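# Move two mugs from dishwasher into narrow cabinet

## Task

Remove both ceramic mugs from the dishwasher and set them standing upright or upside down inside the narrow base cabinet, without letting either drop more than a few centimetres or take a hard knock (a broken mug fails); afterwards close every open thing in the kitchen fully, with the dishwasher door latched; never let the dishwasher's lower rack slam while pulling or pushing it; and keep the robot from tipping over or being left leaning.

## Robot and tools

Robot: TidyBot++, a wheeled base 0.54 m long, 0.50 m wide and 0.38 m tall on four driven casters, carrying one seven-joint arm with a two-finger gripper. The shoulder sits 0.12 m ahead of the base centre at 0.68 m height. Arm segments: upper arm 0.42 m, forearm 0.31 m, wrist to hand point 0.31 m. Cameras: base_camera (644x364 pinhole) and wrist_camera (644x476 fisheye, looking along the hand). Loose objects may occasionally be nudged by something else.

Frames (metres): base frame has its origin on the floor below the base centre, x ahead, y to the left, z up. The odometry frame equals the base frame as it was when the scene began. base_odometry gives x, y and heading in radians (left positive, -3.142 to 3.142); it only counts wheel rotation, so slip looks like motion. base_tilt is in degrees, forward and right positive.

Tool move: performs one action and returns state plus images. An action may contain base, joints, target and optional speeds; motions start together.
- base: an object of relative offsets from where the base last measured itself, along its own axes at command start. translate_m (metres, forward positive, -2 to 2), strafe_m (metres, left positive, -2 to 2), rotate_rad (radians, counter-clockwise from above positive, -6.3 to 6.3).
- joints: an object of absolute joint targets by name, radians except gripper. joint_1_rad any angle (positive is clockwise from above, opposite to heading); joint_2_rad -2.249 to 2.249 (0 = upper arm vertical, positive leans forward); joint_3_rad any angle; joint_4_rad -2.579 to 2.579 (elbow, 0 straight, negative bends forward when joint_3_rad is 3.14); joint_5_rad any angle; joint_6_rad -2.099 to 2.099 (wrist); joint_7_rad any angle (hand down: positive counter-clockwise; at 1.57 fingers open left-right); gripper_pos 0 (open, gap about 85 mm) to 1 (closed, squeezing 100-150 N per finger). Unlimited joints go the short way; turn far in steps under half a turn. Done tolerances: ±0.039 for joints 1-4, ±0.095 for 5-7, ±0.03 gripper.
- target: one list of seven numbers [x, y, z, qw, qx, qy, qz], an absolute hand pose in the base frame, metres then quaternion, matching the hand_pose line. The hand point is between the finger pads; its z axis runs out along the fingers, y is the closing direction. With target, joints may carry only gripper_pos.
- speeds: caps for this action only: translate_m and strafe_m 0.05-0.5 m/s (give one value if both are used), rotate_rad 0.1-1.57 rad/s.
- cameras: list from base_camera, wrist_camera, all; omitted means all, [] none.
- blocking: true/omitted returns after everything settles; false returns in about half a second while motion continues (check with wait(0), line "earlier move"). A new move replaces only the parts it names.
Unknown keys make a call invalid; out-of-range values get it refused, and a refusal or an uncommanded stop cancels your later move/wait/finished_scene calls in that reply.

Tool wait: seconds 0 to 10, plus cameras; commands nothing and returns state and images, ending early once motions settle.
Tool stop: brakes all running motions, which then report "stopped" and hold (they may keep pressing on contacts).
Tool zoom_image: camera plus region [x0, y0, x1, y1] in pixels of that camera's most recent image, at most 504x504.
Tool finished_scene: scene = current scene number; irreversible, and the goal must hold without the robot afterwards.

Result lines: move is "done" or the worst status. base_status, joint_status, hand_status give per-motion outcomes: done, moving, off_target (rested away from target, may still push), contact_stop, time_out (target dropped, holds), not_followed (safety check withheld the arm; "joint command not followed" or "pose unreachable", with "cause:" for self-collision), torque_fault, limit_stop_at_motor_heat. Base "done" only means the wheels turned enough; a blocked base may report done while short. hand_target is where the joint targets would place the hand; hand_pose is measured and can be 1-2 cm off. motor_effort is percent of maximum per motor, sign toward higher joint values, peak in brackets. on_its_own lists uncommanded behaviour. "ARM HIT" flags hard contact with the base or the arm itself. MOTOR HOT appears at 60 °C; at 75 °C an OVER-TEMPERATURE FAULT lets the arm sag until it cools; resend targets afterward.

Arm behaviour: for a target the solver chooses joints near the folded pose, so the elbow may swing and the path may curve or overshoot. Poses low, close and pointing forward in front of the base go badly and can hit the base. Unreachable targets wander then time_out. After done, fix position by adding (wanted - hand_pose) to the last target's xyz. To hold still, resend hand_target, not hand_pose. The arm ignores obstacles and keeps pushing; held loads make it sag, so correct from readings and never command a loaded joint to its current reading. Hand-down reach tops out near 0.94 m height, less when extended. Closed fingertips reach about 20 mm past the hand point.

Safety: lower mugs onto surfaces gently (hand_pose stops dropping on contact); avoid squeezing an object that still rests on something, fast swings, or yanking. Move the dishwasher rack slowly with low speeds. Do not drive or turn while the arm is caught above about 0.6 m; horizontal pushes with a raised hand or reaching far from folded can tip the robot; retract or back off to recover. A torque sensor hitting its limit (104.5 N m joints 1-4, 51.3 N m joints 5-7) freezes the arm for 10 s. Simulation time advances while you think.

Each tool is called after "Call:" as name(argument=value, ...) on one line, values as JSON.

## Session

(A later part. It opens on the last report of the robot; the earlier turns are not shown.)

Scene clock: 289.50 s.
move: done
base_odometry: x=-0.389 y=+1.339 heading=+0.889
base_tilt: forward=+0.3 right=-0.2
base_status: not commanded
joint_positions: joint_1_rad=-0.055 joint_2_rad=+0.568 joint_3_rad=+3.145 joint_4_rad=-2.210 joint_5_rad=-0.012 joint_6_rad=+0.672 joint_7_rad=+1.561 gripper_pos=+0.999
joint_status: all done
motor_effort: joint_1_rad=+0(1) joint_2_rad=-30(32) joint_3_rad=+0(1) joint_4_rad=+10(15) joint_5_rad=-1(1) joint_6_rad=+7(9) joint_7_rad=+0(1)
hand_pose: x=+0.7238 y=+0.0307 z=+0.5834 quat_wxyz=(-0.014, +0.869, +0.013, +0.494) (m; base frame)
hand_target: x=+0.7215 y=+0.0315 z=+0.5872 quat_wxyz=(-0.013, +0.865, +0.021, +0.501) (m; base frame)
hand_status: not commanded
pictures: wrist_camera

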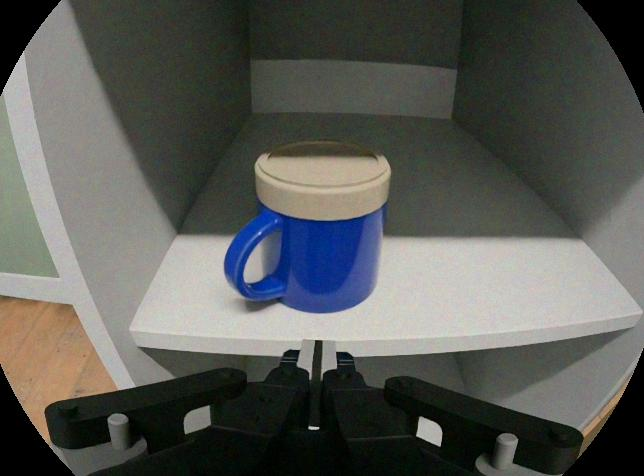

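Call:
move(joints={"joint_2_rad":0.65,"joint_4_rad":-2.01,"joint_6_rad":0.585}, cameras=["wrist_camera"])

Call:
move(joints={"joint_2_rad":0.685,"joint_4_rad":-1.92,"joint_6_rad":0.53}, cameras=["wrist_camera"])

Call:
move(joints={"joint_2_rad":0.715,"joint_4_rad":-1.84,"joint_6_rad":0.48}, cameras=["wrist_camera"])

Scene clock: 293.60 s.
move: done
base_odometry: x=-0.389 y=+1.339 heading=+0.889
base_tilt: forward=+0.3 right=-0.2
base_status: not commanded
joint_positions: joint_1_rad=-0.055 joint_2_rad=+0.642 joint_3_rad=+3.145 joint_4_rad=-2.028 joint_5_rad=-0.012 joint_6_rad=+0.624 joint_7_rad=+1.561 gripper_pos=+0.999
joint_status: all done
motor_effort: joint_1_rad=+0(1) joint_2_rad=-33(35) joint_3_rad=-1(1) joint_4_rad=+12(13) joint_5_rad=-1(1) joint_6_rad=+8(8) joint_7_rad=+0(1)
hand_pose: x=+0.7898 y=+0.0345 z=+0.5965 quat_wxyz=(-0.015, +0.854, +0.013, +0.521) (m; base frame)
hand_target: x=+0.7909 y=+0.0350 z=+0.5878 quat_wxyz=(-0.013, +0.861, +0.021, +0.508) (m; base frame)
hand_status: not commanded
pictures: wrist_camera

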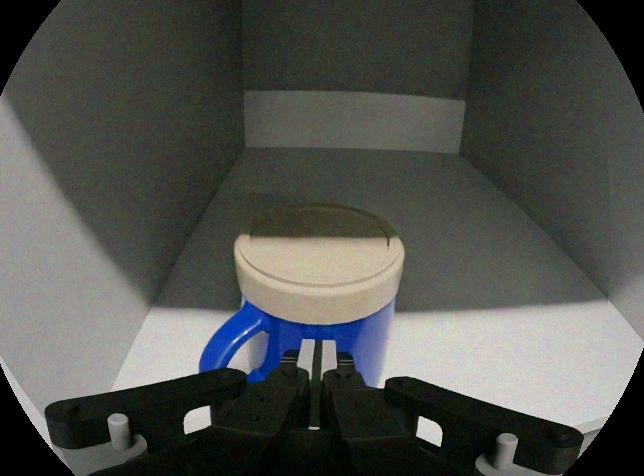

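Scene clock: 294.47 s.
move: done
base_odometry: x=-0.389 y=+1.339 heading=+0.889
base_tilt: forward=+0.3 right=-0.2
base_status: not commanded
joint_positions: joint_1_rad=-0.055 joint_2_rad=+0.678 joint_3_rad=+3.145 joint_4_rad=-1.936 joint_5_rad=-0.012 joint_6_rad=+0.570 joint_7_rad=+1.561 gripper_pos=+0.999
joint_status: all done
motor_effort: joint_1_rad=+0(1) joint_2_rad=-35(36) joint_3_rad=-1(1) joint_4_rad=+13(15) joint_5_rad=-1(1) joint_6_rad=+8(9) joint_7_rad=+0(1)
hand_pose: x=+0.8173 y=+0.0361 z=+0.5959 quat_wxyz=(-0.015, +0.853, +0.013, +0.521) (m; base frame)
hand_target: x=+0.8175 y=+0.0363 z=+0.5871 quat_wxyz=(-0.013, +0.861, +0.021, +0.508) (m; base frame)
hand_status: not commanded
pictures: wrist_camera

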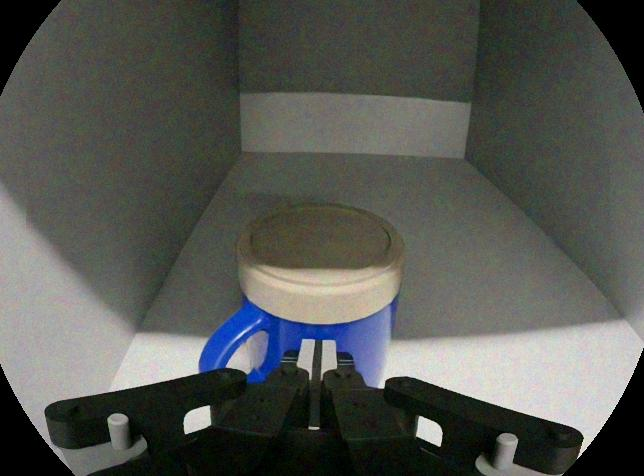

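Scene clock: 295.33 s.
move: done
base_odometry: x=-0.389 y=+1.339 heading=+0.889
base_tilt: forward=+0.3 right=-0.2
base_status: not commanded
joint_positions: joint_1_rad=-0.055 joint_2_rad=+0.709 joint_3_rad=+3.145 joint_4_rad=-1.856 joint_5_rad=-0.012 joint_6_rad=+0.519 joint_7_rad=+1.561 gripper_pos=+0.999
joint_status: all done
motor_effort: joint_1_rad=+0(0) joint_2_rad=-37(38) joint_3_rad=+0(1) joint_4_rad=+15(16) joint_5_rad=-1(1) joint_6_rad=+8(9) joint_7_rad=+0(1)
hand_pose: x=+0.8401 y=+0.0375 z=+0.5952 quat_wxyz=(-0.016, +0.854, +0.013, +0.521) (m; base frame)
hand_target: x=+0.8404 y=+0.0375 z=+0.5873 quat_wxyz=(-0.013, +0.861, +0.021, +0.508) (m; base frame)
hand_status: not commanded
pictures: wrist_camera

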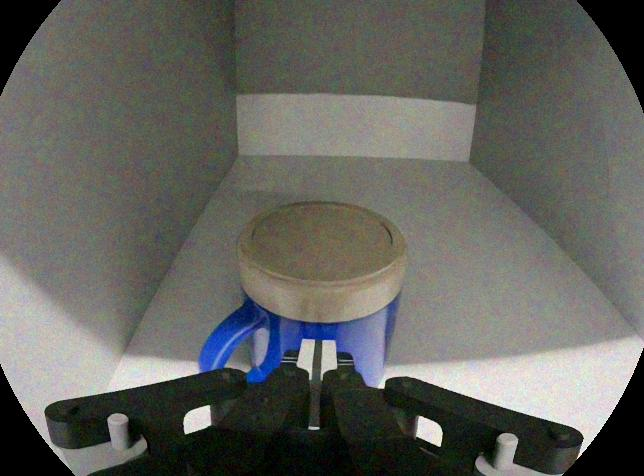

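Call:
move(joints={"joint_2_rad":0.75,"joint_4_rad":-1.75,"joint_6_rad":0.43}, cameras=[])

Call:
move(joints={"joint_2_rad":0.785,"joint_4_rad":-1.66,"joint_6_rad":0.375}, cameras=["wrist_camera"])

Call:
move(joints={"joint_2_rad":0.715,"joint_4_rad":-1.84,"joint_6_rad":0.48}, cameras=[])

Call:
move(joints={"joint_2_rad":0.55,"joint_4_rad":-2.22,"joint_6_rad":0.70}, cameras=["wrist_camera"])

Scene clock: 298.63 s.
move: done
base_odometry: x=-0.389 y=+1.339 heading=+0.889
base_tilt: forward=+0.3 right=-0.2
base_status: not commanded
joint_positions: joint_1_rad=-0.055 joint_2_rad=+0.745 joint_3_rad=+3.145 joint_4_rad=-1.767 joint_5_rad=-0.012 joint_6_rad=+0.469 joint_7_rad=+1.561 gripper_pos=+0.999
joint_status: all done
motor_effort: joint_1_rad=+0(0) joint_2_rad=-38(40) joint_3_rad=-1(1) joint_4_rad=+15(16) joint_5_rad=+0(1) joint_6_rad=+8(9) joint_7_rad=-1(1)
hand_pose: x=+0.8658 y=+0.0391 z=+0.5955 quat_wxyz=(-0.016, +0.853, +0.013, +0.522) (m; base frame)
hand_target: x=+0.8663 y=+0.0388 z=+0.5888 quat_wxyz=(-0.013, +0.860, +0.021, +0.510) (m; base frame)
hand_status: not commanded
pictures: none
No camera images: "cameras" was empty.

Scene clock: 299.50 s.
move: done
base_odometry: x=-0.389 y=+1.339 heading=+0.889
base_tilt: forward=+0.3 right=-0.2
base_status: not commanded
joint_positions: joint_1_rad=-0.055 joint_2_rad=+0.781 joint_3_rad=+3.145 joint_4_rad=-1.677 joint_5_rad=-0.012 joint_6_rad=+0.415 joint_7_rad=+1.561 gripper_pos=+0.999
joint_status: all done
motor_effort: joint_1_rad=+0(0) joint_2_rad=-40(41) joint_3_rad=-1(1) joint_4_rad=+16(17) joint_5_rad=-1(1) joint_6_rad=+8(9) joint_7_rad=+0(1)
hand_pose: x=+0.8900 y=+0.0407 z=+0.5955 quat_wxyz=(-0.016, +0.853, +0.013, +0.522) (m; base frame)
hand_target: x=+0.8904 y=+0.0400 z=+0.5893 quat_wxyz=(-0.013, +0.860, +0.021, +0.510) (m; base frame)
hand_status: not commanded
pictures: wrist_camera

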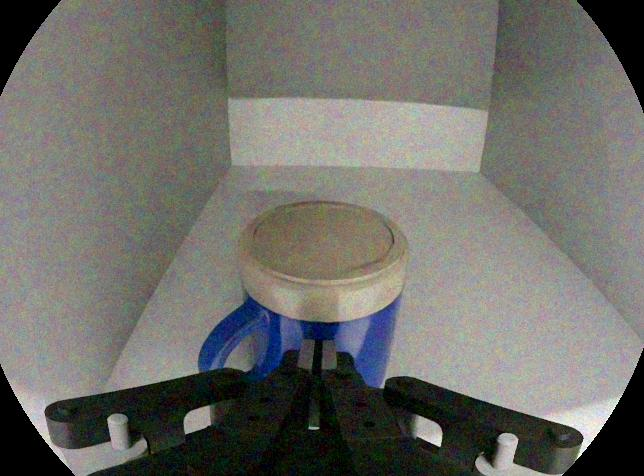

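Scene clock: 300.63 s.
move: off_target
base_odometry: x=-0.389 y=+1.339 heading=+0.889
base_tilt: forward=+0.3 right=-0.2
base_status: not commanded
joint_positions: joint_1_rad=-0.055 joint_2_rad=+0.757 joint_3_rad=+3.145 joint_4_rad=-1.819 joint_5_rad=-0.012 joint_6_rad=+0.453 joint_7_rad=+1.561 gripper_pos=+0.999
joint_status: joint_2_rad off_target (ended at +0.757, target +0.715); the others done
motor_effort: joint_1_rad=+0(0) joint_2_rad=-38(41) joint_3_rad=+0(1) joint_4_rad=+14(16) joint_5_rad=-1(1) joint_6_rad=+8(9) joint_7_rad=+0(1)
hand_pose: x=+0.8405 y=+0.0378 z=+0.5591 quat_wxyz=(-0.015, +0.873, +0.013, +0.487) (m; base frame)
hand_target: x=+0.8405 y=+0.0375 z=+0.5873 quat_wxyz=(-0.013, +0.861, +0.021, +0.508) (m; base frame)
hand_status: not commanded
pictures: none
No camera images: "cameras" was empty.

Scene clock: 302.17 s.
move: off_target
base_odometry: x=-0.389 y=+1.339 heading=+0.889
base_tilt: forward=+0.3 right=-0.2
base_status: not commanded
joint_positions: joint_1_rad=-0.055 joint_2_rad=+0.590 joint_3_rad=+3.145 joint_4_rad=-2.200 joint_5_rad=-0.012 joint_6_rad=+0.664 joint_7_rad=+1.561 gripper_pos=+0.999
joint_status: joint_2_rad off_target (ended at +0.590, target +0.550); the others done
motor_effort: joint_1_rad=+0(1) joint_2_rad=-30(39) joint_3_rad=+0(1) joint_4_rad=+11(14) joint_5_rad=-1(1) joint_6_rad=+8(9) joint_7_rad=+0(1)
hand_pose: x=+0.7250 y=+0.0308 z=+0.5719 quat_wxyz=(-0.014, +0.874, +0.013, +0.486) (m; base frame)
hand_target: x=+0.7255 y=+0.0317 z=+0.5986 quat_wxyz=(-0.013, +0.860, +0.021, +0.510) (m; base frame)
hand_status: not commanded
pictures: wrist_camera

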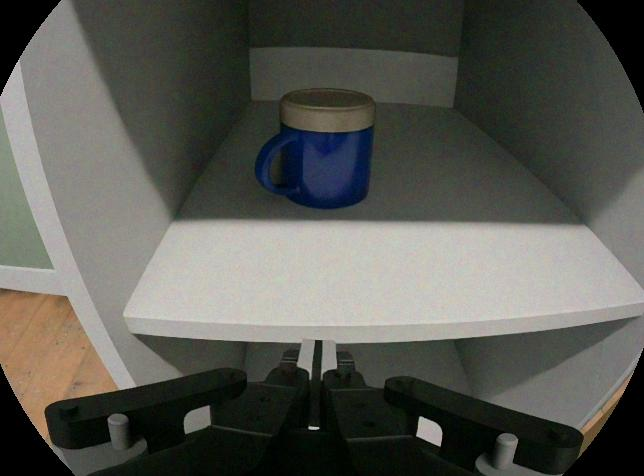

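Call:
move(base={"translate_m":-0.45}, cameras=[])

Call:
move(base={"translate_m":-0.15}, joints={"joint_1_rad":0.0,"joint_2_rad":0.177,"joint_4_rad":-1.638,"joint_6_rad":-0.80,"gripper_pos":0}, cameras=[])

Call:
move(base={"rotate_rad":1.572}, cameras=[])

Call:
move(base={"translate_m":-0.01,"strafe_m":0.09}, joints={"joint_2_rad":0.67,"joint_4_rad":-1.27,"joint_6_rad":-0.94})

Scene clock: 308.73 s.
move: done
base_odometry: x=-0.673 y=+0.990 heading=+0.889
base_tilt: forward=+0.2 right=-0.2
base_status: done
joint_positions: joint_1_rad=-0.055 joint_2_rad=+0.583 joint_3_rad=+3.145 joint_4_rad=-2.212 joint_5_rad=-0.012 joint_6_rad=+0.671 joint_7_rad=+1.561 gripper_pos=+0.999
joint_status: not commanded
motor_effort: joint_1_rad=+0(1) joint_2_rad=-30(32) joint_3_rad=-1(1) joint_4_rad=+11(13) joint_5_rad=-1(1) joint_6_rad=+7(8) joint_7_rad=+0(1)
hand_pose: x=+0.7214 y=+0.0306 z=+0.5739 quat_wxyz=(-0.014, +0.873, +0.013, +0.487) (m; base frame)
hand_target: x=+0.7255 y=+0.0317 z=+0.5986 quat_wxyz=(-0.013, +0.860, +0.021, +0.510) (m; base frame)
hand_status: not commanded
pictures: none
No camera images: "cameras" was empty.

Scene clock: 311.17 s.
move: done
base_odometry: x=-0.768 y=+0.873 heading=+0.889
base_tilt: forward=+0.2 right=-0.2
base_status: done
joint_positions: joint_1_rad=-0.026 joint_2_rad=+0.206 joint_3_rad=+3.145 joint_4_rad=-1.653 joint_5_rad=-0.012 joint_6_rad=-0.760 joint_7_rad=+1.561 gripper_pos=+0.000
joint_status: all done
motor_effort: joint_1_rad=+0(1) joint_2_rad=-25(32) joint_3_rad=+0(1) joint_4_rad=+19(20) joint_5_rad=+0(1) joint_6_rad=+4(8) joint_7_rad=+0(1)
hand_pose: x=+0.6616 y=+0.0163 z=+0.7345 quat_wxyz=(-0.009, +0.966, +0.003, +0.258) (m; base frame)
hand_target: x=+0.6546 y=+0.0014 z=+0.7509 quat_wxyz=(+0.000, +0.966, +0.000, +0.260) (m; base frame)
hand_status: not commanded
pictures: none
No camera images: "cameras" was empty.

Scene clock: 313.47 s.
move: done
base_odometry: x=-0.768 y=+0.873 heading=+2.461
base_tilt: forward=+0.3 right=-0.2
base_status: done
joint_positions: joint_1_rad=-0.012 joint_2_rad=+0.206 joint_3_rad=+3.140 joint_4_rad=-1.650 joint_5_rad=-0.012 joint_6_rad=-0.763 joint_7_rad=+1.561 gripper_pos=+0.000
joint_status: not commanded
motor_effort: joint_1_rad=+0(3) joint_2_rad=-25(28) joint_3_rad=+0(3) joint_4_rad=+19(20) joint_5_rad=-1(2) joint_6_rad=+5(5) joint_7_rad=+0(1)
hand_pose: x=+0.6620 y=+0.0114 z=+0.7356 quat_wxyz=(-0.009, +0.966, -0.002, +0.258) (m; base frame)
hand_target: x=+0.6546 y=+0.0014 z=+0.7509 quat_wxyz=(+0.000, +0.966, +0.000, +0.260) (m; base frame)
hand_status: not commanded
pictures: none
No camera images: "cameras" was empty.

Scene clock: 315.20 s.
move: done
base_odometry: x=-0.817 y=+0.797 heading=+2.462
base_tilt: forward=+0.3 right=-0.2
base_status: done
joint_positions: joint_1_rad=-0.011 joint_2_rad=+0.679 joint_3_rad=+3.139 joint_4_rad=-1.289 joint_5_rad=-0.012 joint_6_rad=-0.901 joint_7_rad=+1.561 gripper_pos=+0.000
joint_status: all done
motor_effort: joint_1_rad=+0(4) joint_2_rad=-39(42) joint_3_rad=-1(3) joint_4_rad=+17(21) joint_5_rad=-1(2) joint_6_rad=+3(6) joint_7_rad=+0(1)
hand_pose: x=+0.7567 y=+0.0130 z=+0.5880 quat_wxyz=(-0.008, +0.991, -0.002, +0.136) (m; base frame)
hand_target: x=+0.7540 y=+0.0014 z=+0.5975 quat_wxyz=(+0.000, +0.991, +0.000, +0.130) (m; base frame)
hand_status: not commanded
pictures: base_camera, wrist_camera

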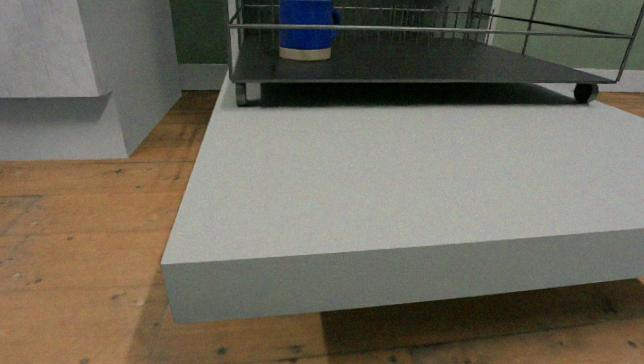

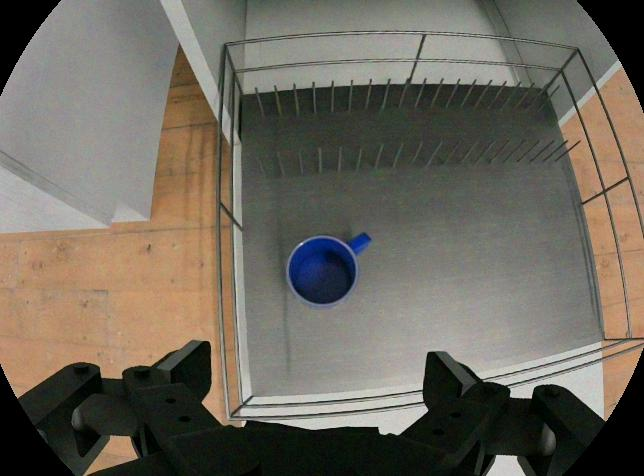

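Call:
move(joints={"joint_2_rad":0.975,"joint_4_rad":-1.465,"joint_6_rad":-0.18}, cameras=["wrist_camera"])

Call:
zoom_image(camera="wrist_camera", region=[170, 180, 470, 440])

Scene clock: 320.47 s.
move: done
base_odometry: x=-0.817 y=+0.797 heading=+2.462
base_tilt: forward=+0.3 right=-0.2
base_status: not commanded
joint_positions: joint_1_rad=-0.011 joint_2_rad=+0.999 joint_3_rad=+3.139 joint_4_rad=-1.456 joint_5_rad=-0.012 joint_6_rad=-0.217 joint_7_rad=+1.561 gripper_pos=+0.000
joint_status: all done
motor_effort: joint_1_rad=+0(0) joint_2_rad=-43(49) joint_3_rad=-1(1) joint_4_rad=+13(19) joint_5_rad=-1(1) joint_6_rad=+4(5) joint_7_rad=-1(1)
hand_pose: x=+0.8127 y=+0.0116 z=+0.3887 quat_wxyz=(-0.007, +0.973, -0.005, +0.232) (m; base frame)
hand_target: x=+0.8253 y=+0.0014 z=+0.4079 quat_wxyz=(+0.000, +0.966, +0.000, +0.258) (m; base frame)
hand_status: not commanded
pictures: wrist_camera

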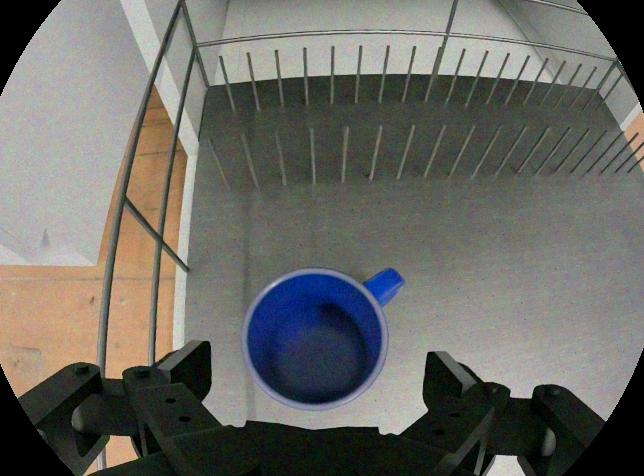

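Scaled by 1.680.

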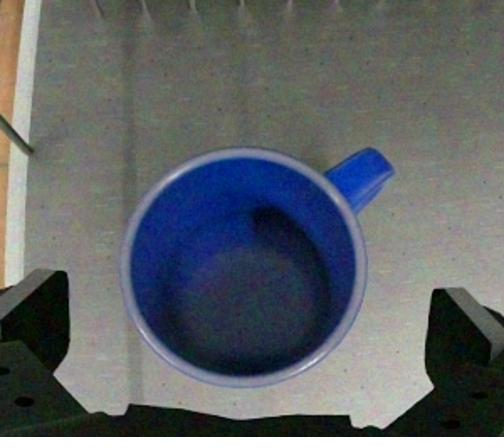

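Call:
move(joints={"joint_1_rad":-0.028,"joint_2_rad":1.10,"joint_4_rad":-1.40,"joint_6_rad":-0.075}, cameras=["wrist_camera"])

Call:
zoom_image(camera="wrist_camera", region=[170, 180, 470, 440])

Scene clock: 324.90 s.
move: done
base_odometry: x=-0.817 y=+0.797 heading=+2.462
base_tilt: forward=+0.3 right=-0.2
base_status: not commanded
joint_positions: joint_1_rad=-0.011 joint_2_rad=+1.112 joint_3_rad=+3.139 joint_4_rad=-1.414 joint_5_rad=-0.012 joint_6_rad=-0.109 joint_7_rad=+1.561 gripper_pos=+0.000
joint_status: all done
motor_effort: joint_1_rad=+0(1) joint_2_rad=-44(47) joint_3_rad=-1(1) joint_4_rad=+12(14) joint_5_rad=-1(1) joint_6_rad=+4(5) joint_7_rad=+0(1)
hand_pose: x=+0.8288 y=+0.0115 z=+0.3396 quat_wxyz=(-0.006, +0.968, -0.005, +0.251) (m; base frame)
hand_target: x=+0.8489 y=+0.0218 z=+0.3582 quat_wxyz=(-0.004, +0.960, +0.013, +0.279) (m; base frame)
hand_status: not commanded
pictures: wrist_camera

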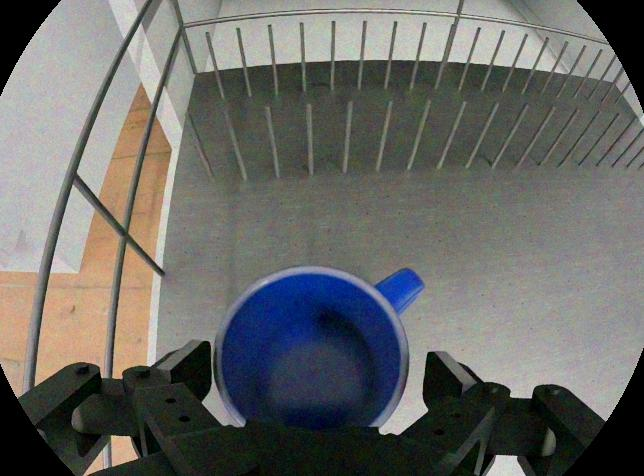

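Scaled by 1.680.

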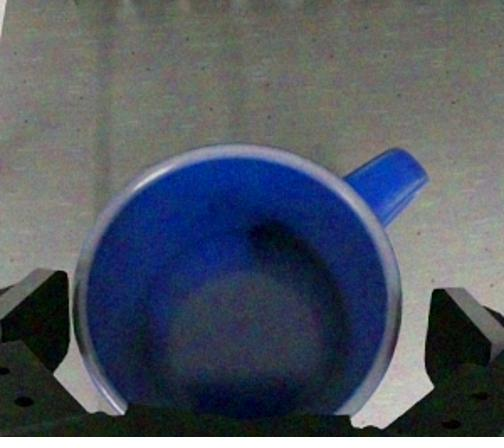

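Call:
move(joints={"joint_1_rad":-0.033}, cameras=["wrist_camera"])

Call:
zoom_image(camera="wrist_camera", region=[170, 180, 470, 440])

Scene clock: 326.13 s.
move: done
base_odometry: x=-0.817 y=+0.797 heading=+2.462
base_tilt: forward=+0.3 right=-0.2
base_status: not commanded
joint_positions: joint_1_rad=-0.012 joint_2_rad=+1.112 joint_3_rad=+3.139 joint_4_rad=-1.414 joint_5_rad=-0.012 joint_6_rad=-0.109 joint_7_rad=+1.561 gripper_pos=+0.000
joint_status: all done
motor_effort: joint_1_rad=+0(1) joint_2_rad=-44(45) joint_3_rad=-1(1) joint_4_rad=+13(13) joint_5_rad=-1(1) joint_6_rad=+5(5) joint_7_rad=+0(1)
hand_pose: x=+0.8288 y=+0.0122 z=+0.3396 quat_wxyz=(-0.006, +0.968, -0.005, +0.251) (m; base frame)
hand_target: x=+0.8488 y=+0.0254 z=+0.3582 quat_wxyz=(-0.005, +0.960, +0.015, +0.279) (m; base frame)
hand_status: not commanded
pictures: wrist_camera

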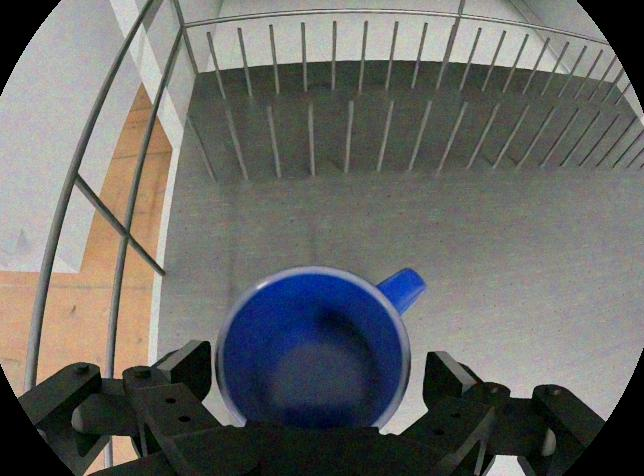

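Scaled by 1.680.

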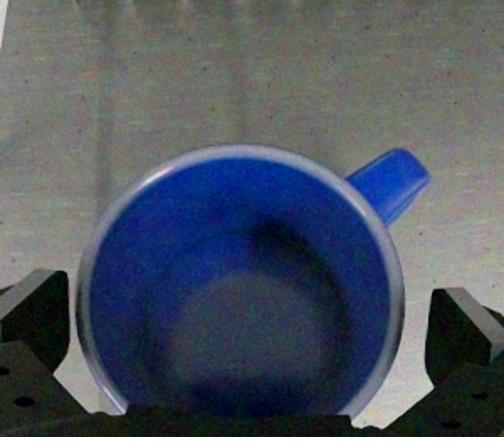

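Call:
move(joints={"joint_1_rad":-0.0375}, cameras=["wrist_camera"])

Call:
zoom_image(camera="wrist_camera", region=[170, 180, 470, 440])

Scene clock: 327.33 s.
move: done
base_odometry: x=-0.817 y=+0.797 heading=+2.462
base_tilt: forward=+0.3 right=-0.2
base_status: not commanded
joint_positions: joint_1_rad=-0.014 joint_2_rad=+1.112 joint_3_rad=+3.139 joint_4_rad=-1.414 joint_5_rad=-0.012 joint_6_rad=-0.108 joint_7_rad=+1.561 gripper_pos=+0.000
joint_status: all done
motor_effort: joint_1_rad=+0(1) joint_2_rad=-44(44) joint_3_rad=-1(1) joint_4_rad=+12(13) joint_5_rad=-1(1) joint_6_rad=+4(5) joint_7_rad=+0(1)
hand_pose: x=+0.8288 y=+0.0136 z=+0.3396 quat_wxyz=(-0.007, +0.968, -0.004, +0.251) (m; base frame)
hand_target: x=+0.8486 y=+0.0287 z=+0.3582 quat_wxyz=(-0.005, +0.960, +0.018, +0.279) (m; base frame)
hand_status: not commanded
pictures: wrist_camera

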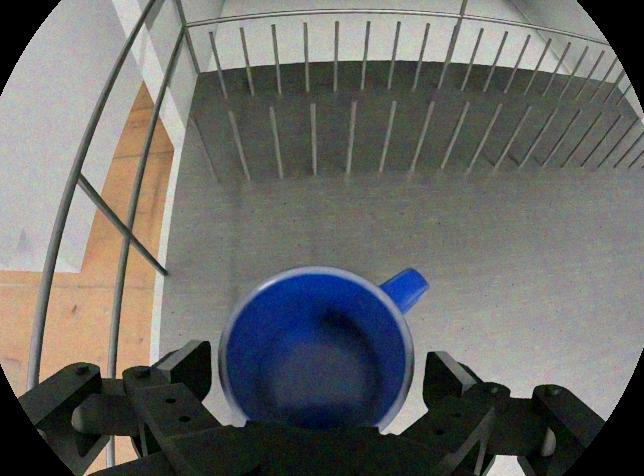

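Scaled by 1.680.

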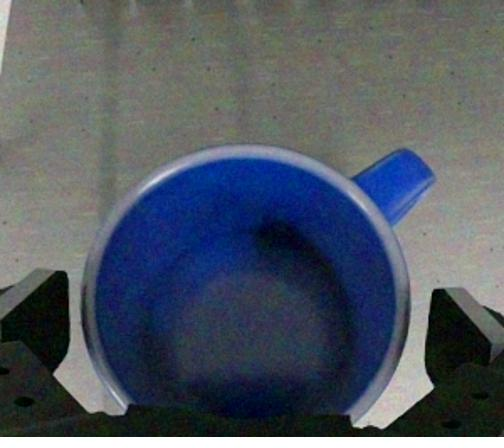

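Call:
move(joints={"joint_1_rad":-0.0395,"joint_2_rad":1.155,"joint_4_rad":-1.355,"joint_6_rad":-0.06}, cameras=["wrist_camera"])

Call:
zoom_image(camera="wrist_camera", region=[170, 180, 470, 440])

Scene clock: 329.27 s.
move: done
base_odometry: x=-0.817 y=+0.797 heading=+2.462
base_tilt: forward=+0.3 right=-0.2
base_status: not commanded
joint_positions: joint_1_rad=-0.014 joint_2_rad=+1.158 joint_3_rad=+3.139 joint_4_rad=-1.368 joint_5_rad=-0.012 joint_6_rad=-0.092 joint_7_rad=+1.561 gripper_pos=+0.000
joint_status: all done
motor_effort: joint_1_rad=+0(1) joint_2_rad=-45(47) joint_3_rad=-1(1) joint_4_rad=+13(14) joint_5_rad=-1(1) joint_6_rad=+4(5) joint_7_rad=-1(1)
hand_pose: x=+0.8415 y=+0.0138 z=+0.3244 quat_wxyz=(-0.007, +0.966, -0.004, +0.259) (m; base frame)
hand_target: x=+0.8573 y=+0.0305 z=+0.3362 quat_wxyz=(-0.006, +0.959, +0.019, +0.282) (m; base frame)
hand_status: not commanded
pictures: wrist_camera

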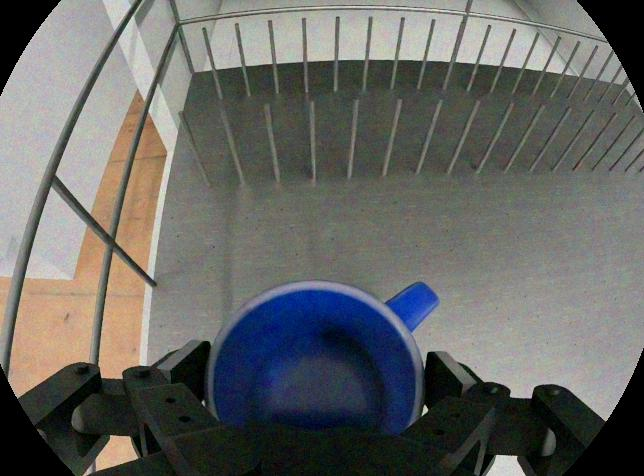

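Scaled by 1.680.

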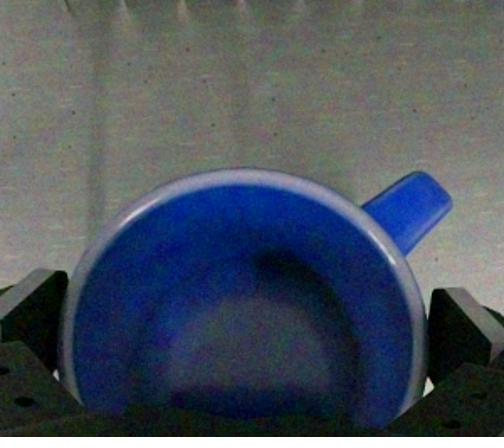

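Call:
move(joints={"joint_1_rad":-0.044}, cameras=["wrist_camera"])

Call:
zoom_image(camera="wrist_camera", region=[170, 180, 470, 440])

Scene clock: 331.07 s.
move: done
base_odometry: x=-0.817 y=+0.797 heading=+2.462
base_tilt: forward=+0.3 right=-0.2
base_status: not commanded
joint_positions: joint_1_rad=-0.019 joint_2_rad=+1.158 joint_3_rad=+3.139 joint_4_rad=-1.368 joint_5_rad=-0.012 joint_6_rad=-0.092 joint_7_rad=+1.561 gripper_pos=+0.000
joint_status: all done
motor_effort: joint_1_rad=-1(2) joint_2_rad=-45(45) joint_3_rad=-2(2) joint_4_rad=+12(13) joint_5_rad=-1(1) joint_6_rad=+5(5) joint_7_rad=+0(1)
hand_pose: x=+0.8414 y=+0.0172 z=+0.3244 quat_wxyz=(-0.007, +0.966, -0.001, +0.259) (m; base frame)
hand_target: x=+0.8571 y=+0.0339 z=+0.3362 quat_wxyz=(-0.006, +0.959, +0.021, +0.282) (m; base frame)
hand_status: not commanded
pictures: wrist_camera

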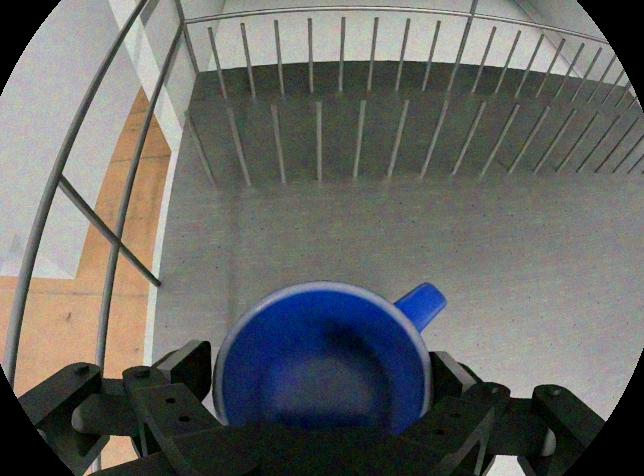

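Scaled by 1.680.

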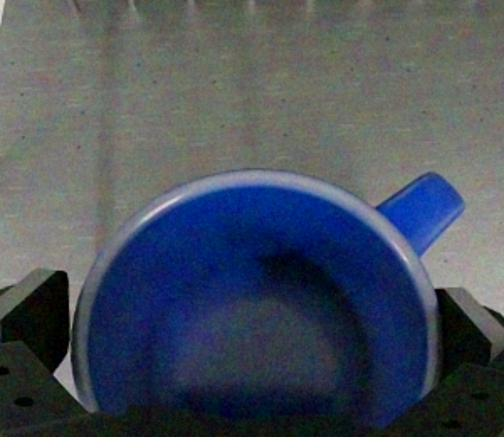

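Call:
move(joints={"joint_2_rad":1.19,"joint_4_rad":-1.335,"joint_6_rad":-0.05}, cameras=["wrist_camera"])

Call:
move(joints={"joint_2_rad":1.22,"joint_4_rad":-1.31,"joint_6_rad":-0.04}, cameras=["wrist_camera"])

Call:
zoom_image(camera="wrist_camera", region=[170, 180, 470, 440])

Scene clock: 332.80 s.
move: done
base_odometry: x=-0.817 y=+0.797 heading=+2.462
base_tilt: forward=+0.3 right=-0.2
base_status: not commanded
joint_positions: joint_1_rad=-0.019 joint_2_rad=+1.187 joint_3_rad=+3.139 joint_4_rad=-1.349 joint_5_rad=-0.012 joint_6_rad=-0.081 joint_7_rad=+1.561 gripper_pos=+0.000
joint_status: all done
motor_effort: joint_1_rad=-2(2) joint_2_rad=-45(46) joint_3_rad=-2(2) joint_4_rad=+12(13) joint_5_rad=-1(1) joint_6_rad=+5(6) joint_7_rad=+0(1)
hand_pose: x=+0.8440 y=+0.0172 z=+0.3118 quat_wxyz=(-0.007, +0.966, -0.001, +0.259) (m; base frame)
hand_target: x=+0.8577 y=+0.0339 z=+0.3191 quat_wxyz=(-0.006, +0.960, +0.021, +0.279) (m; base frame)
hand_status: not commanded
pictures: wrist_camera

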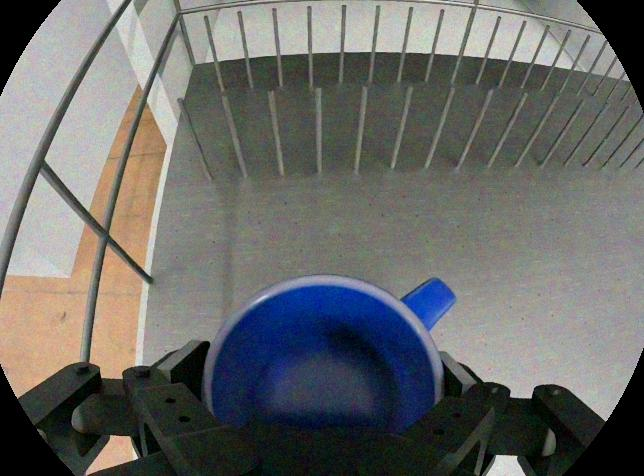

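Scene clock: 333.50 s.
move: done
base_odometry: x=-0.817 y=+0.797 heading=+2.462
base_tilt: forward=+0.3 right=-0.2
base_status: not commanded
joint_positions: joint_1_rad=-0.019 joint_2_rad=+1.216 joint_3_rad=+3.139 joint_4_rad=-1.324 joint_5_rad=-0.012 joint_6_rad=-0.072 joint_7_rad=+1.561 gripper_pos=+0.000
joint_status: all done
motor_effort: joint_1_rad=-3(3) joint_2_rad=-44(46) joint_3_rad=-3(3) joint_4_rad=+12(13) joint_5_rad=-1(1) joint_6_rad=+5(5) joint_7_rad=+0(1)
hand_pose: x=+0.8486 y=+0.0172 z=+0.3005 quat_wxyz=(-0.007, +0.965, -0.002, +0.262) (m; base frame)
hand_target: x=+0.8623 y=+0.0341 z=+0.3072 quat_wxyz=(-0.006, +0.959, +0.021, +0.282) (m; base frame)
hand_status: not commanded
pictures: wrist_camera

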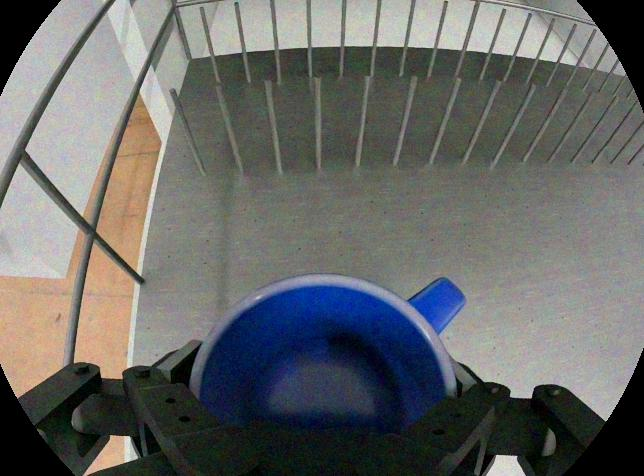

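Scaled by 1.680.

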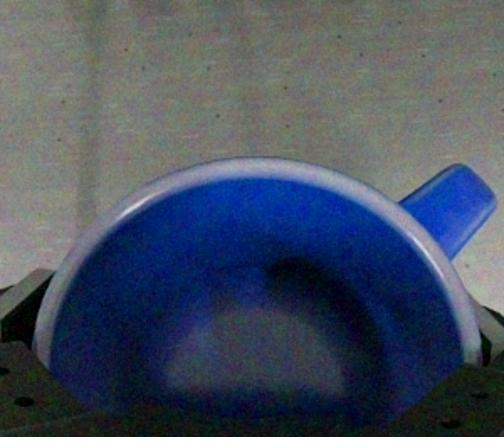

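Call:
move(joints={"joint_2_rad":1.237,"joint_4_rad":-1.30,"joint_6_rad":-0.04}, cameras=[])

Call:
move(joints={"gripper_pos":0.3}, cameras=["wrist_camera"])

Call:
move(joints={"joint_2_rad":1.10,"joint_4_rad":-1.34,"joint_6_rad":-0.12}, cameras=["wrist_camera"])

Scene clock: 336.93 s.
move: done
base_odometry: x=-0.817 y=+0.797 heading=+2.462
base_tilt: forward=+0.3 right=-0.2
base_status: not commanded
joint_positions: joint_1_rad=-0.019 joint_2_rad=+1.221 joint_3_rad=+3.139 joint_4_rad=-1.314 joint_5_rad=-0.012 joint_6_rad=-0.071 joint_7_rad=+1.561 gripper_pos=+0.000
joint_status: all done
motor_effort: joint_1_rad=-3(5) joint_2_rad=-43(45) joint_3_rad=-3(5) joint_4_rad=+12(13) joint_5_rad=-1(1) joint_6_rad=+4(6) joint_7_rad=+0(1)
hand_pose: x=+0.8518 y=+0.0173 z=+0.2998 quat_wxyz=(-0.007, +0.964, -0.002, +0.264) (m; base frame)
hand_target: x=+0.8610 y=+0.0340 z=+0.2980 quat_wxyz=(-0.006, +0.960, +0.021, +0.278) (m; base frame)
hand_status: not commanded
pictures: none
No camera images: "cameras" was empty.

Scene clock: 337.63 s.
move: off_target
base_odometry: x=-0.817 y=+0.797 heading=+2.462
base_tilt: forward=+0.3 right=-0.2
base_status: not commanded
joint_positions: joint_1_rad=-0.020 joint_2_rad=+1.222 joint_3_rad=+3.139 joint_4_rad=-1.311 joint_5_rad=-0.012 joint_6_rad=-0.069 joint_7_rad=+1.561 gripper_pos=+0.091
joint_status: gripper_pos off_target (ended at +0.091, target +0.300)
motor_effort: joint_1_rad=-2(4) joint_2_rad=-42(47) joint_3_rad=-2(4) joint_4_rad=+11(13) joint_5_rad=-1(1) joint_6_rad=+5(5) joint_7_rad=-1(1)
hand_pose: x=+0.8539 y=+0.0181 z=+0.3007 quat_wxyz=(-0.008, +0.964, -0.001, +0.267) (m; base frame)
hand_target: x=+0.8610 y=+0.0340 z=+0.2980 quat_wxyz=(-0.006, +0.960, +0.021, +0.278) (m; base frame)
hand_status: not commanded
pictures: wrist_camera

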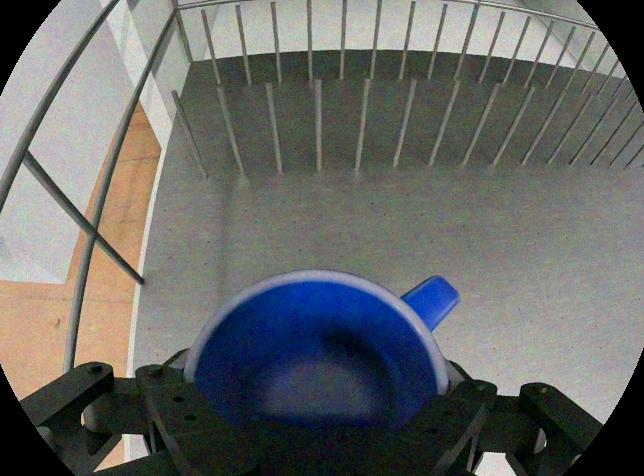

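Scene clock: 338.83 s.
move: off_target
base_odometry: x=-0.817 y=+0.797 heading=+2.462
base_tilt: forward=+0.3 right=-0.2
base_status: not commanded
joint_positions: joint_1_rad=-0.022 joint_2_rad=+1.166 joint_3_rad=+3.139 joint_4_rad=-1.337 joint_5_rad=-0.012 joint_6_rad=-0.101 joint_7_rad=+1.561 gripper_pos=+0.091
joint_status: joint_2_rad off_target (ended at +1.166, target +1.100); the others done
motor_effort: joint_1_rad=+0(2) joint_2_rad=-49(51) joint_3_rad=-1(2) joint_4_rad=+15(16) joint_5_rad=-1(1) joint_6_rad=+6(7) joint_7_rad=+0(1)
hand_pose: x=+0.8526 y=+0.0195 z=+0.3280 quat_wxyz=(-0.008, +0.964, +0.000, +0.266) (m; base frame)
hand_target: x=+0.8671 y=+0.0343 z=+0.3724 quat_wxyz=(-0.006, +0.958, +0.021, +0.287) (m; base frame)
hand_status: not commanded
pictures: wrist_camera

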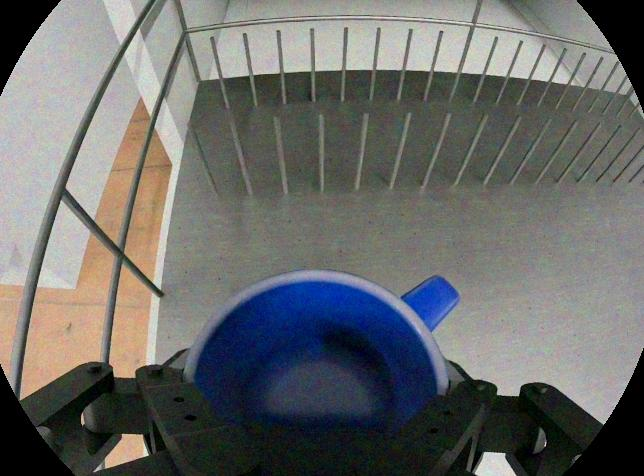

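Call:
move(joints={"joint_2_rad":0.90,"joint_4_rad":-1.345,"joint_6_rad":-0.34}, cameras=["base_camera"])

Call:
move(joints={"joint_2_rad":0.55,"joint_4_rad":-1.45,"joint_6_rad":-0.60}, cameras=["wrist_camera"])

Call:
move(joints={"joint_1_rad":0.0,"joint_2_rad":0.177,"joint_4_rad":-1.638,"joint_6_rad":-0.80}, cameras=["wrist_camera"])

Scene clock: 342.20 s.
move: off_target
base_odometry: x=-0.817 y=+0.797 heading=+2.462
base_tilt: forward=+0.3 right=-0.2
base_status: not commanded
joint_positions: joint_1_rad=-0.022 joint_2_rad=+0.944 joint_3_rad=+3.139 joint_4_rad=-1.342 joint_5_rad=-0.012 joint_6_rad=-0.310 joint_7_rad=+1.561 gripper_pos=+0.091
joint_status: joint_2_rad off_target (ended at +0.944, target +0.900); the others done
motor_effort: joint_1_rad=+0(1) joint_2_rad=-48(53) joint_3_rad=-1(1) joint_4_rad=+18(18) joint_5_rad=-1(1) joint_6_rad=+6(7) joint_7_rad=+0(1)
hand_pose: x=+0.8585 y=+0.0204 z=+0.4567 quat_wxyz=(-0.009, +0.963, +0.001, +0.270) (m; base frame)
hand_target: x=+0.8579 y=+0.0339 z=+0.4828 quat_wxyz=(-0.006, +0.961, +0.021, +0.275) (m; base frame)
hand_status: not commanded
pictures: base_camera

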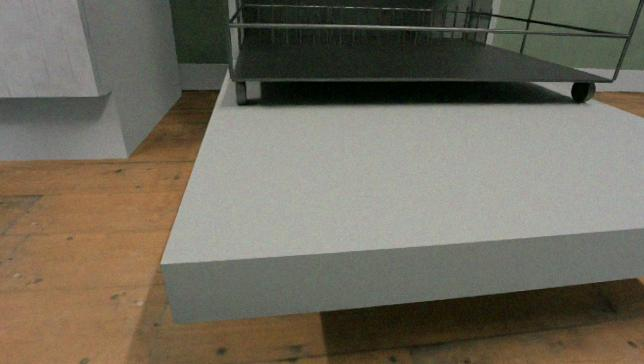

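Scene clock: 343.97 s.
move: off_target
base_odometry: x=-0.817 y=+0.797 heading=+2.462
base_tilt: forward=+0.3 right=-0.2
base_status: not commanded
joint_positions: joint_1_rad=-0.022 joint_2_rad=+0.592 joint_3_rad=+3.139 joint_4_rad=-1.443 joint_5_rad=-0.012 joint_6_rad=-0.570 joint_7_rad=+1.561 gripper_pos=+0.091
joint_status: joint_2_rad off_target (ended at +0.592, target +0.550); the others done
motor_effort: joint_1_rad=+0(1) joint_2_rad=-41(52) joint_3_rad=-1(1) joint_4_rad=+21(21) joint_5_rad=-1(1) joint_6_rad=+6(7) joint_7_rad=+0(1)
hand_pose: x=+0.7937 y=+0.0199 z=+0.6224 quat_wxyz=(-0.010, +0.964, +0.002, +0.265) (m; base frame)
hand_target: x=+0.7845 y=+0.0307 z=+0.6430 quat_wxyz=(-0.006, +0.963, +0.021, +0.267) (m; base frame)
hand_status: not commanded
pictures: wrist_camera

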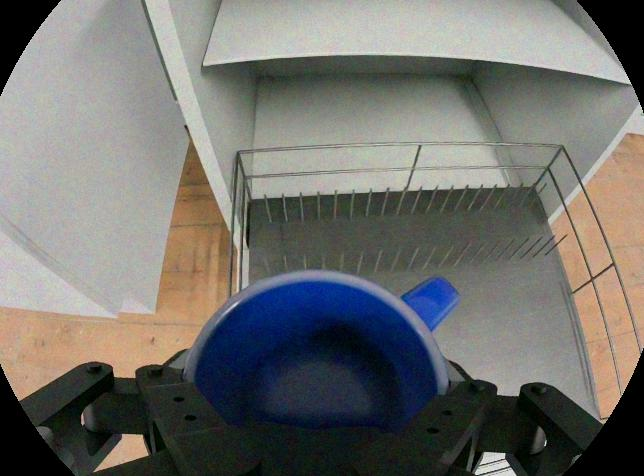

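Scene clock: 345.60 s.
move: off_target
base_odometry: x=-0.817 y=+0.797 heading=+2.462
base_tilt: forward=+0.3 right=-0.2
base_status: not commanded
joint_positions: joint_1_rad=-0.022 joint_2_rad=+0.218 joint_3_rad=+3.139 joint_4_rad=-1.630 joint_5_rad=-0.012 joint_6_rad=-0.768 joint_7_rad=+1.561 gripper_pos=+0.091
joint_status: joint_2_rad off_target (ended at +0.218, target +0.177); the others done
motor_effort: joint_1_rad=+0(1) joint_2_rad=-29(43) joint_3_rad=+0(1) joint_4_rad=+22(23) joint_5_rad=-1(1) joint_6_rad=+6(7) joint_7_rad=-1(1)
hand_pose: x=+0.6683 y=+0.0174 z=+0.7374 quat_wxyz=(-0.010, +0.966, +0.004, +0.260) (m; base frame)
hand_target: x=+0.6546 y=+0.0014 z=+0.7509 quat_wxyz=(+0.000, +0.966, +0.000, +0.260) (m; base frame)
hand_status: not commanded
pictures: wrist_camera

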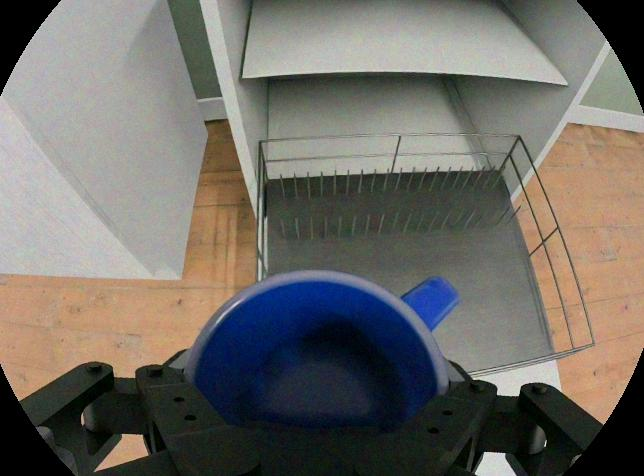

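Call:
move(base={"rotate_rad":-1.572}, speeds={"rotate_rad":0.7}, cameras=[])

Call:
move(base={"translate_m":0.45,"strafe_m":-0.031}, speeds={"translate_m":0.3})

Scene clock: 351.87 s.
move: done
base_odometry: x=-0.817 y=+0.797 heading=+0.890
base_tilt: forward=+0.3 right=-0.2
base_status: done
joint_positions: joint_1_rad=-0.006 joint_2_rad=+0.218 joint_3_rad=+3.139 joint_4_rad=-1.630 joint_5_rad=-0.012 joint_6_rad=-0.770 joint_7_rad=+1.561 gripper_pos=+0.091
joint_status: not commanded
motor_effort: joint_1_rad=+0(4) joint_2_rad=-29(29) joint_3_rad=+0(3) joint_4_rad=+21(22) joint_5_rad=-1(2) joint_6_rad=+5(6) joint_7_rad=+0(1)
hand_pose: x=+0.6678 y=+0.0085 z=+0.7370 quat_wxyz=(-0.008, +0.966, -0.004, +0.259) (m; base frame)
hand_target: x=+0.6546 y=+0.0014 z=+0.7509 quat_wxyz=(+0.000, +0.966, +0.000, +0.260) (m; base frame)
hand_status: not commanded
pictures: none
No camera images: "cameras" was empty.

Scene clock: 354.20 s.
move: done
base_odometry: x=-0.509 y=+1.127 heading=+0.889
base_tilt: forward=+0.3 right=-0.2
base_status: done
joint_positions: joint_1_rad=-0.006 joint_2_rad=+0.216 joint_3_rad=+3.139 joint_4_rad=-1.634 joint_5_rad=-0.012 joint_6_rad=-0.776 joint_7_rad=+1.561 gripper_pos=+0.091
joint_status: not commanded
motor_effort: joint_1_rad=+0(1) joint_2_rad=-28(32) joint_3_rad=+0(1) joint_4_rad=+21(23) joint_5_rad=-1(1) joint_6_rad=+6(7) joint_7_rad=-1(1)
hand_pose: x=+0.6646 y=+0.0085 z=+0.7354 quat_wxyz=(-0.008, +0.967, -0.004, +0.255) (m; base frame)
hand_target: x=+0.6546 y=+0.0014 z=+0.7509 quat_wxyz=(+0.000, +0.966, +0.000, +0.260) (m; base frame)
hand_status: not commanded
pictures: base_camera, wrist_camera

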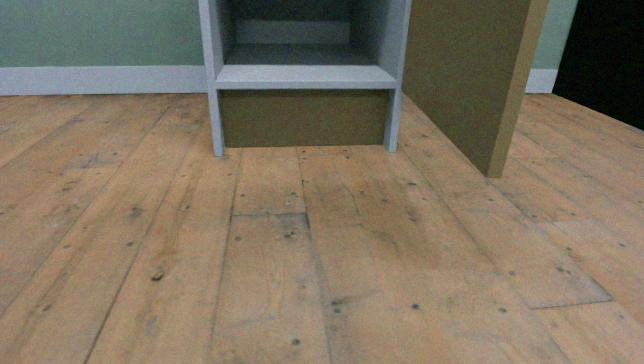

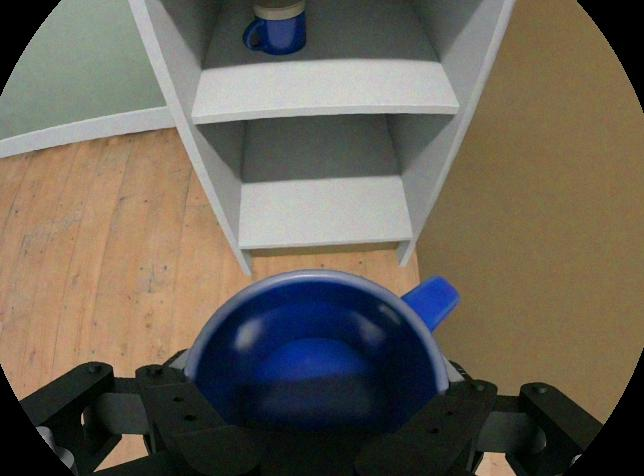

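Call:
move(base={"translate_m":0.24,"rotate_rad":0.03}, speeds={"translate_m":0.2})

Scene clock: 357.57 s.
move: done
base_odometry: x=-0.358 y=+1.313 heading=+0.920
base_tilt: forward=+0.3 right=-0.2
base_status: done
joint_positions: joint_1_rad=-0.006 joint_2_rad=+0.213 joint_3_rad=+3.138 joint_4_rad=-1.636 joint_5_rad=-0.012 joint_6_rad=-0.779 joint_7_rad=+1.561 gripper_pos=+0.091
joint_status: not commanded
motor_effort: joint_1_rad=+0(3) joint_2_rad=-28(32) joint_3_rad=+0(3) joint_4_rad=+21(23) joint_5_rad=-1(2) joint_6_rad=+6(7) joint_7_rad=+0(1)
hand_pose: x=+0.6632 y=+0.0088 z=+0.7355 quat_wxyz=(-0.008, +0.967, -0.004, +0.254) (m; base frame)
hand_target: x=+0.6546 y=+0.0014 z=+0.7509 quat_wxyz=(+0.000, +0.966, +0.000, +0.260) (m; base frame)
hand_status: not commanded
pictures: base_camera, wrist_camera

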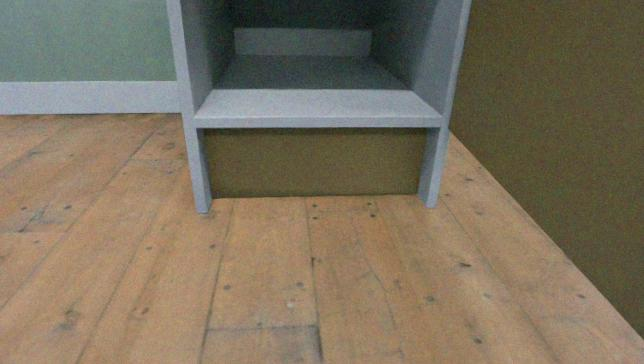

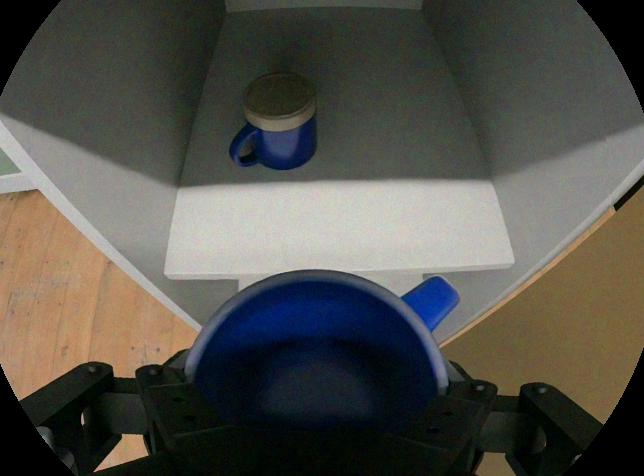

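Call:
move(joints={"joint_1_rad":0.115,"joint_2_rad":0.325,"joint_4_rad":-1.775,"joint_6_rad":-0.47}, cameras=[])

Call:
move(joints={"joint_1_rad":0.115,"joint_2_rad":0.505,"joint_4_rad":-1.468,"joint_6_rad":-0.595})

Scene clock: 362.17 s.
move: done
base_odometry: x=-0.358 y=+1.313 heading=+0.920
base_tilt: forward=+0.3 right=-0.2
base_status: not commanded
joint_positions: joint_1_rad=+0.099 joint_2_rad=+0.353 joint_3_rad=+3.138 joint_4_rad=-1.775 joint_5_rad=-0.012 joint_6_rad=-0.512 joint_7_rad=+1.561 gripper_pos=+0.091
joint_status: all done
motor_effort: joint_1_rad=+0(2) joint_2_rad=-32(36) joint_3_rad=+0(2) joint_4_rad=+19(23) joint_5_rad=-1(1) joint_6_rad=+6(7) joint_7_rad=-1(1)
hand_pose: x=+0.6789 y=-0.0507 z=+0.6377 quat_wxyz=(+0.006, +0.967, -0.056, +0.248) (m; base frame)
hand_target: x=+0.6895 y=-0.0645 z=+0.6600 quat_wxyz=(+0.016, +0.958, -0.056, +0.281) (m; base frame)
hand_status: not commanded
pictures: none
No camera images: "cameras" was empty.

Scene clock: 363.60 s.
move: done
base_odometry: x=-0.358 y=+1.313 heading=+0.920
base_tilt: forward=+0.3 right=-0.2
base_status: not commanded
joint_positions: joint_1_rad=+0.099 joint_2_rad=+0.521 joint_3_rad=+3.138 joint_4_rad=-1.498 joint_5_rad=-0.012 joint_6_rad=-0.565 joint_7_rad=+1.561 gripper_pos=+0.091
joint_status: all done
motor_effort: joint_1_rad=+0(1) joint_2_rad=-38(40) joint_3_rad=+0(1) joint_4_rad=+21(22) joint_5_rad=-1(1) joint_6_rad=+6(7) joint_7_rad=+0(1)
hand_pose: x=+0.7737 y=-0.0598 z=+0.6462 quat_wxyz=(+0.006, +0.960, -0.056, +0.275) (m; base frame)
hand_target: x=+0.7766 y=-0.0746 z=+0.6655 quat_wxyz=(+0.016, +0.958, -0.055, +0.282) (m; base frame)
hand_status: not commanded
pictures: base_camera, wrist_camera

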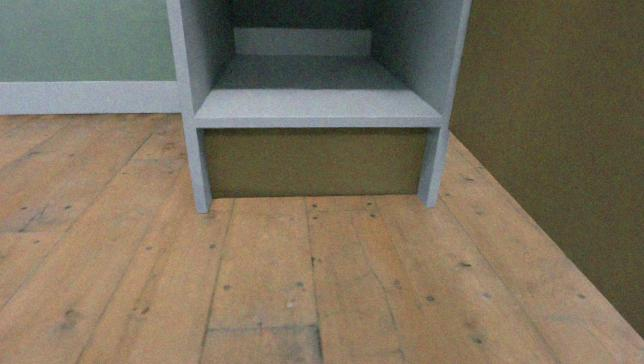

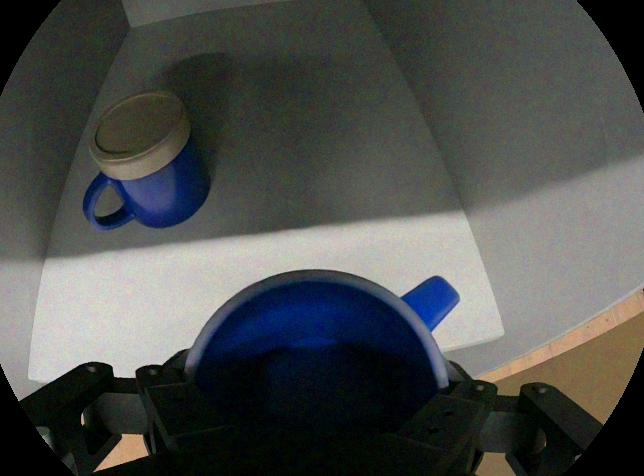

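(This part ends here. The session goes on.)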